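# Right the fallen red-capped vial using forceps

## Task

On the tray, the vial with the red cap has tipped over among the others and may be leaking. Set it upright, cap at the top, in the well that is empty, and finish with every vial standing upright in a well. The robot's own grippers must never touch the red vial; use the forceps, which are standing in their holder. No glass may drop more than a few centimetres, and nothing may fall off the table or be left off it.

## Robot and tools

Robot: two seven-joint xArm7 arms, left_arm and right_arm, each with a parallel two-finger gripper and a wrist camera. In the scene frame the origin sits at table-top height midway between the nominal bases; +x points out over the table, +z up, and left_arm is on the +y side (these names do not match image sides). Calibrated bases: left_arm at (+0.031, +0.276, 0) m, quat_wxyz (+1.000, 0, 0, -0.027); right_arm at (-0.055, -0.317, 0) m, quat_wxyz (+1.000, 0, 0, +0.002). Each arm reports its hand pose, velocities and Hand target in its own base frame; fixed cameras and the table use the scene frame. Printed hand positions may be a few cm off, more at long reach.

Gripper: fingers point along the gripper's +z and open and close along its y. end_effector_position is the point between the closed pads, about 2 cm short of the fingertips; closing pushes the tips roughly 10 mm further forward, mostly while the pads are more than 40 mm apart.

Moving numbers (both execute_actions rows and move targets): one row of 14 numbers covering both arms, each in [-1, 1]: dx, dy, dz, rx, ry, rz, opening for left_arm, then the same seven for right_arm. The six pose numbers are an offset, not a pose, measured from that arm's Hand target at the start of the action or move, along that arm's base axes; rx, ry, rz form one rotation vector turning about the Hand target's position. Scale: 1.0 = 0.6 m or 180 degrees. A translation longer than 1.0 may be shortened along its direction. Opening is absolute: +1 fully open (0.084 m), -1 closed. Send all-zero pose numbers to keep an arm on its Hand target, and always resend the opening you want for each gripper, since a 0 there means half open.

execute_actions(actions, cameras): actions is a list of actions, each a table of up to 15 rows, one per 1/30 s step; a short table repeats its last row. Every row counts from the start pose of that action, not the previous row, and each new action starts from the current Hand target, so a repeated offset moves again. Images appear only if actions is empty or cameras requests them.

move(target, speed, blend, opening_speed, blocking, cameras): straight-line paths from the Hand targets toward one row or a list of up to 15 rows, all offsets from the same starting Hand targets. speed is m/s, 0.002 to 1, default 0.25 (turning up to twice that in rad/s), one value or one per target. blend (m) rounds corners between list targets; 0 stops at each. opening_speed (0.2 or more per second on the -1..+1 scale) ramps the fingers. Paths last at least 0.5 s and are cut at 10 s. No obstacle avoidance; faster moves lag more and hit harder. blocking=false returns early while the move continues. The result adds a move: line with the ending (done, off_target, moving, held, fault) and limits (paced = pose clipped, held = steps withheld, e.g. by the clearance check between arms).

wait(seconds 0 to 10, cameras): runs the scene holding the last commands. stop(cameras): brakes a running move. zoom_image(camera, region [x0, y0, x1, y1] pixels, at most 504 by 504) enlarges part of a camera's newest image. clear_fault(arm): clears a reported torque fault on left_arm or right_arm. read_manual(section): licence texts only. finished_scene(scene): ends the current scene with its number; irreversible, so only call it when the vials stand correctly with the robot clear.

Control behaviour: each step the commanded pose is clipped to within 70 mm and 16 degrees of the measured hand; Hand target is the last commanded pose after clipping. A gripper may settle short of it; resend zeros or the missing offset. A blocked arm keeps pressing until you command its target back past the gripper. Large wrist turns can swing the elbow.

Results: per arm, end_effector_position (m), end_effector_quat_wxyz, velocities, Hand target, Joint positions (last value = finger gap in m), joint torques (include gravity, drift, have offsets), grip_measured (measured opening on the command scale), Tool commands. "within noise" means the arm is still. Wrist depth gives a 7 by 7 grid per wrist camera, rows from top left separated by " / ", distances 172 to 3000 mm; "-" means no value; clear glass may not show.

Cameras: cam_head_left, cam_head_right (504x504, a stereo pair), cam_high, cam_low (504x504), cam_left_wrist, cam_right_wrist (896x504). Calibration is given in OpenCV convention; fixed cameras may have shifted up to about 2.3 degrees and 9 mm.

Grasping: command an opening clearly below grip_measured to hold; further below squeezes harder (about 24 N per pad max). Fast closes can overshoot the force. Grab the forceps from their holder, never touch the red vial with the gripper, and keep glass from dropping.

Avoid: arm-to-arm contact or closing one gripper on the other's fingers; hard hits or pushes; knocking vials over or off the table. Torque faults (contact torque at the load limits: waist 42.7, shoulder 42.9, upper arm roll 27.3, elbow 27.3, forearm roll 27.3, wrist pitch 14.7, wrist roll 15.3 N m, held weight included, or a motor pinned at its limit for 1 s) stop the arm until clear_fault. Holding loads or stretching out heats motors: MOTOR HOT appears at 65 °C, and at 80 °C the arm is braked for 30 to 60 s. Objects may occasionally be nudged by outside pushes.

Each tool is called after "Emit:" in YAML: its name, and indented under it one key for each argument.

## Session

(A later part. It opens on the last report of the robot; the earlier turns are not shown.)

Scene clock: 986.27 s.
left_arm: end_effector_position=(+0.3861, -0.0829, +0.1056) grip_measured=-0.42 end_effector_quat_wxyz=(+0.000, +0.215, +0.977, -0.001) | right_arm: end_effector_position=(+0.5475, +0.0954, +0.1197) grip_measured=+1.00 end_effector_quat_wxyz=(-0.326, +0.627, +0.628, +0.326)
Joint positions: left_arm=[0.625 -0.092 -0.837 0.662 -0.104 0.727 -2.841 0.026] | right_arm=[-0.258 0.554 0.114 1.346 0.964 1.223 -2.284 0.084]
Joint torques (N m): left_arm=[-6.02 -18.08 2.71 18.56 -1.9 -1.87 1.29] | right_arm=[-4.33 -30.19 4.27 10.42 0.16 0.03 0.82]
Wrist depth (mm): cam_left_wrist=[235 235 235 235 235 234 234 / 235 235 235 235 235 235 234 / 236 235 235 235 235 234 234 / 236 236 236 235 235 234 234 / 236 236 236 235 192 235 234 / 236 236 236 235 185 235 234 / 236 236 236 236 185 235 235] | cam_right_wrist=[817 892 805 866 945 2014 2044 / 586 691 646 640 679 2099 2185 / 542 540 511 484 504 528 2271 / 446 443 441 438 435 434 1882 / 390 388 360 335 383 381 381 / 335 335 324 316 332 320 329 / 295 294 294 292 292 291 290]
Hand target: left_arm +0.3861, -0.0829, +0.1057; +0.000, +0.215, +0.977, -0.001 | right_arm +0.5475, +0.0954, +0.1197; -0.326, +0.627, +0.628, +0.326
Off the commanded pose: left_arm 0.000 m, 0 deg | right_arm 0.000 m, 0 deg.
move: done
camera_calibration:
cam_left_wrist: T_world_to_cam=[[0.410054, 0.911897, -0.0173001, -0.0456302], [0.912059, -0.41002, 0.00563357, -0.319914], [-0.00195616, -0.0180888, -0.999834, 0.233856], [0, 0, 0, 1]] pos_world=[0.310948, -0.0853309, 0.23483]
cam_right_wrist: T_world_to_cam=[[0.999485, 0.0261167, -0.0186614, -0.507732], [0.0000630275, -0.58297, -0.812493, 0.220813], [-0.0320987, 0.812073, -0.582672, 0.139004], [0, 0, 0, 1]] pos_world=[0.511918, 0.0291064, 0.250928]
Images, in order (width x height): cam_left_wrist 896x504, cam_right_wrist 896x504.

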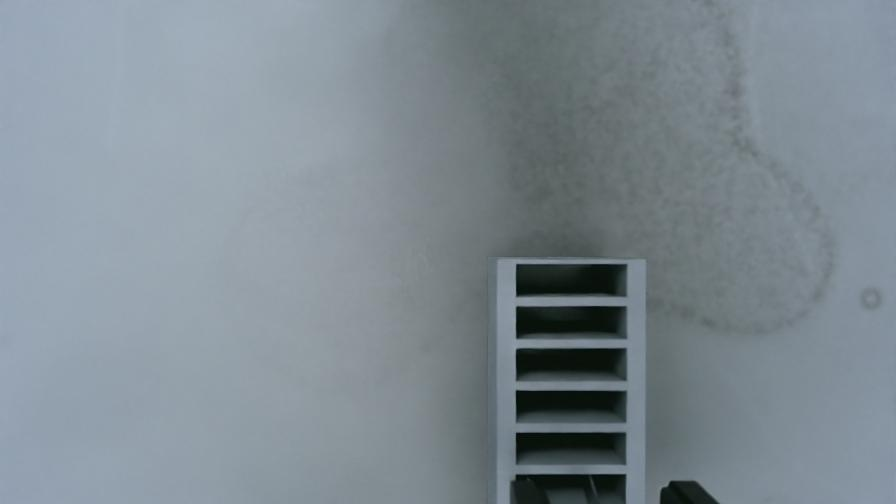

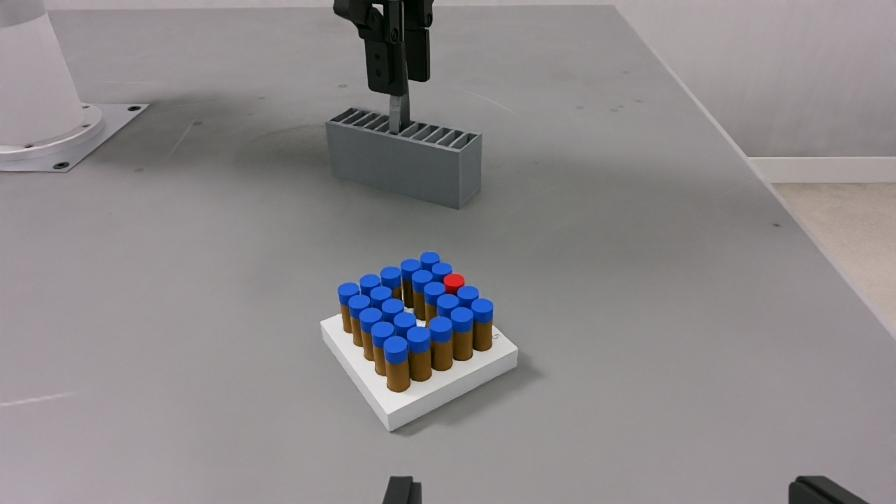

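Emit:
move:
  target: [0,0,0,0,0,0,-0.1,0,0,0,0,0,0,1]
  opening_speed: 0.8

Emit:
move:
  target:
    - [0,0,0.06,0,0,0,-0.1,0,0,0,0,0,0,1]
    - [0,0,0.2,0,0,0,-0.1,0,0,0,0,0,0,1]
  speed: [0.04,0.12]
  blend: [0.01,0]
  cameras: ["cam_left_wrist","cam_right_wrist"]

Emit:
zoom_image:
  camera: "cam_right_wrist"
  region: [300, 0, 500, 220]

Emit:
zoom_image:
  camera: "cam_right_wrist"
  region: [320, 220, 520, 420]

Scene clock: 992.97 s.
left_arm: end_effector_position=(+0.3861, -0.0829, +0.1057) grip_measured=-0.11 end_effector_quat_wxyz=(+0.000, +0.215, +0.977, -0.001) | right_arm: end_effector_position=(+0.5475, +0.0954, +0.1197) grip_measured=+1.00 end_effector_quat_wxyz=(-0.326, +0.627, +0.628, +0.326)
Joint positions: left_arm=[0.625 -0.092 -0.837 0.662 -0.104 0.727 -2.841 0.039] | right_arm=[-0.258 0.554 0.114 1.346 0.964 1.223 -2.284 0.084]
Joint torques (N m): left_arm=[-4.89 -19.24 2.76 18.32 -0.88 -3.9 1.25] | right_arm=[-4.3 -30.29 4.15 10.36 0.18 0.02 0.78]
Wrist depth (mm): cam_left_wrist=[236 235 235 235 235 234 233 / 236 235 235 234 234 234 234 / 236 236 235 235 234 234 234 / 236 236 235 235 235 234 234 / 236 236 235 235 192 234 234 / 236 236 235 235 185 235 234 / 236 236 236 236 186 235 234] | cam_right_wrist=[820 889 435 865 943 1996 2014 / 588 691 646 640 678 2119 2206 / 542 540 510 486 505 529 2249 / 443 443 442 438 436 434 1888 / 390 388 359 335 384 382 381 / 336 335 323 316 331 321 329 / 295 294 294 293 291 291 290]
Hand target: left_arm +0.3861, -0.0829, +0.1057; +0.000, +0.215, +0.977, -0.001 | right_arm +0.5475, +0.0954, +0.1197; -0.326, +0.627, +0.628, +0.326
Off the commanded pose: left_arm 0.000 m, 0 deg | right_arm 0.000 m, 0 deg.
move: done

Scene clock: 995.13 s.
left_arm: end_effector_position=(+0.3861, -0.0829, +0.2256) grip_measured=-0.11 end_effector_quat_wxyz=(+0.000, +0.215, +0.977, -0.001) | right_arm: end_effector_position=(+0.5475, +0.0954, +0.1197) grip_measured=+1.00 end_effector_quat_wxyz=(-0.326, +0.627, +0.628, +0.326)
Joint positions: left_arm=[0.586 -0.34 -0.726 0.857 -0.249 1.128 -2.711 0.039] | right_arm=[-0.258 0.554 0.114 1.346 0.964 1.223 -2.284 0.084]
Joint torques (N m): left_arm=[-6.71 -17.54 6.59 24.88 -2.31 0.43 1.38] | right_arm=[-4.39 -30.3 4.25 10.39 0.1 -0.03 0.85]
Wrist depth (mm): cam_left_wrist=[355 355 355 354 353 353 352 / 355 355 355 355 354 353 352 / 356 356 355 355 354 353 352 / 357 355 355 354 353 354 353 / 356 356 356 355 354 354 353 / 357 356 356 354 354 355 353 / 357 357 356 355 354 354 353] | cam_right_wrist=[818 888 965 874 939 2002 2032 / 588 693 687 641 680 2106 2185 / 542 540 510 485 505 528 2249 / 444 443 441 438 437 435 1872 / 390 388 359 336 384 382 381 / 336 335 323 316 332 320 329 / 295 295 294 292 291 291 290]
Hand target: left_arm +0.3861, -0.0829, +0.2257; +0.000, +0.215, +0.977, -0.001 | right_arm +0.5475, +0.0954, +0.1197; -0.326, +0.627, +0.628, +0.326
Off the commanded pose: left_arm 0.000 m, 0 deg | right_arm 0.000 m, 0 deg.
move: done
camera_calibration:
cam_left_wrist: T_world_to_cam=[[0.410056, 0.911897, -0.0172591, -0.0435709], [0.912059, -0.41002, 0.00572477, -0.320621], [-0.00185617, -0.0180888, -0.999835, 0.353705], [0, 0, 0, 1]] pos_world=[0.310948, -0.0853309, 0.35473]
cam_right_wrist: T_world_to_cam=[[0.999485, 0.0261167, -0.0186614, -0.507732], [0.0000630275, -0.58297, -0.812493, 0.220813], [-0.0320987, 0.812073, -0.582672, 0.139004], [0, 0, 0, 1]] pos_world=[0.511918, 0.0291064, 0.250928]
Images, in order (width x height): cam_left_wrist 896x504, cam_right_wrist 896x504.

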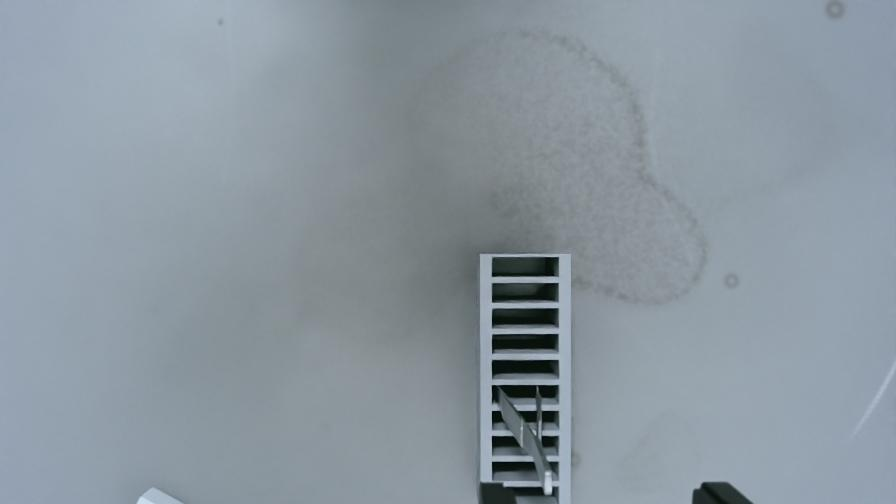

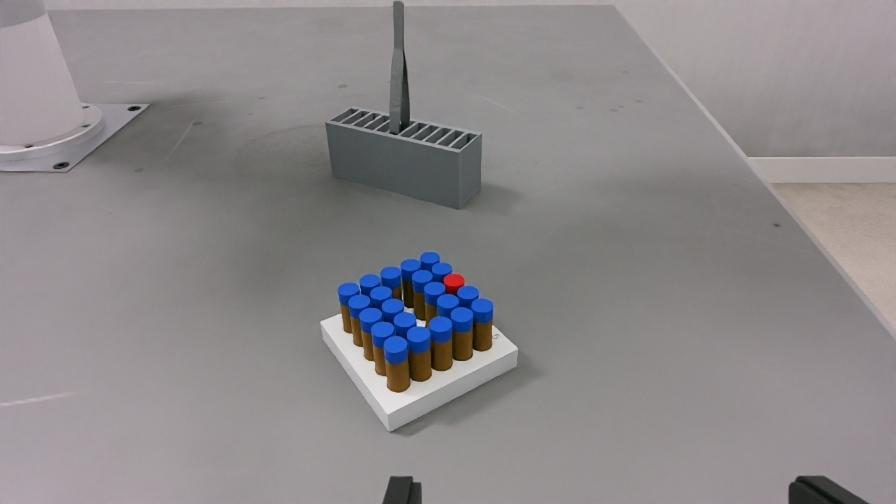

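Scaled by 2.291 from the camera's 896x504 image, which has a finer 1280x720 frame.

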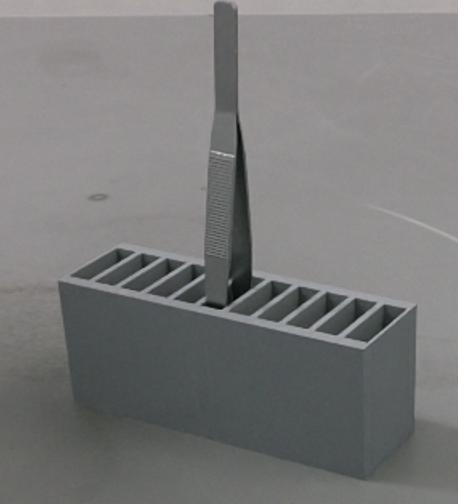

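Scaled by 2.520 from the camera's 896x504 image, which has a finer 1280x720 frame.

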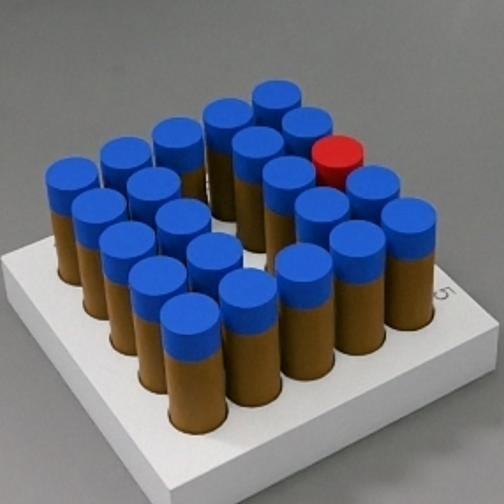

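Emit:
finished_scene:
  scene: 2

The scene is finished: the task was done.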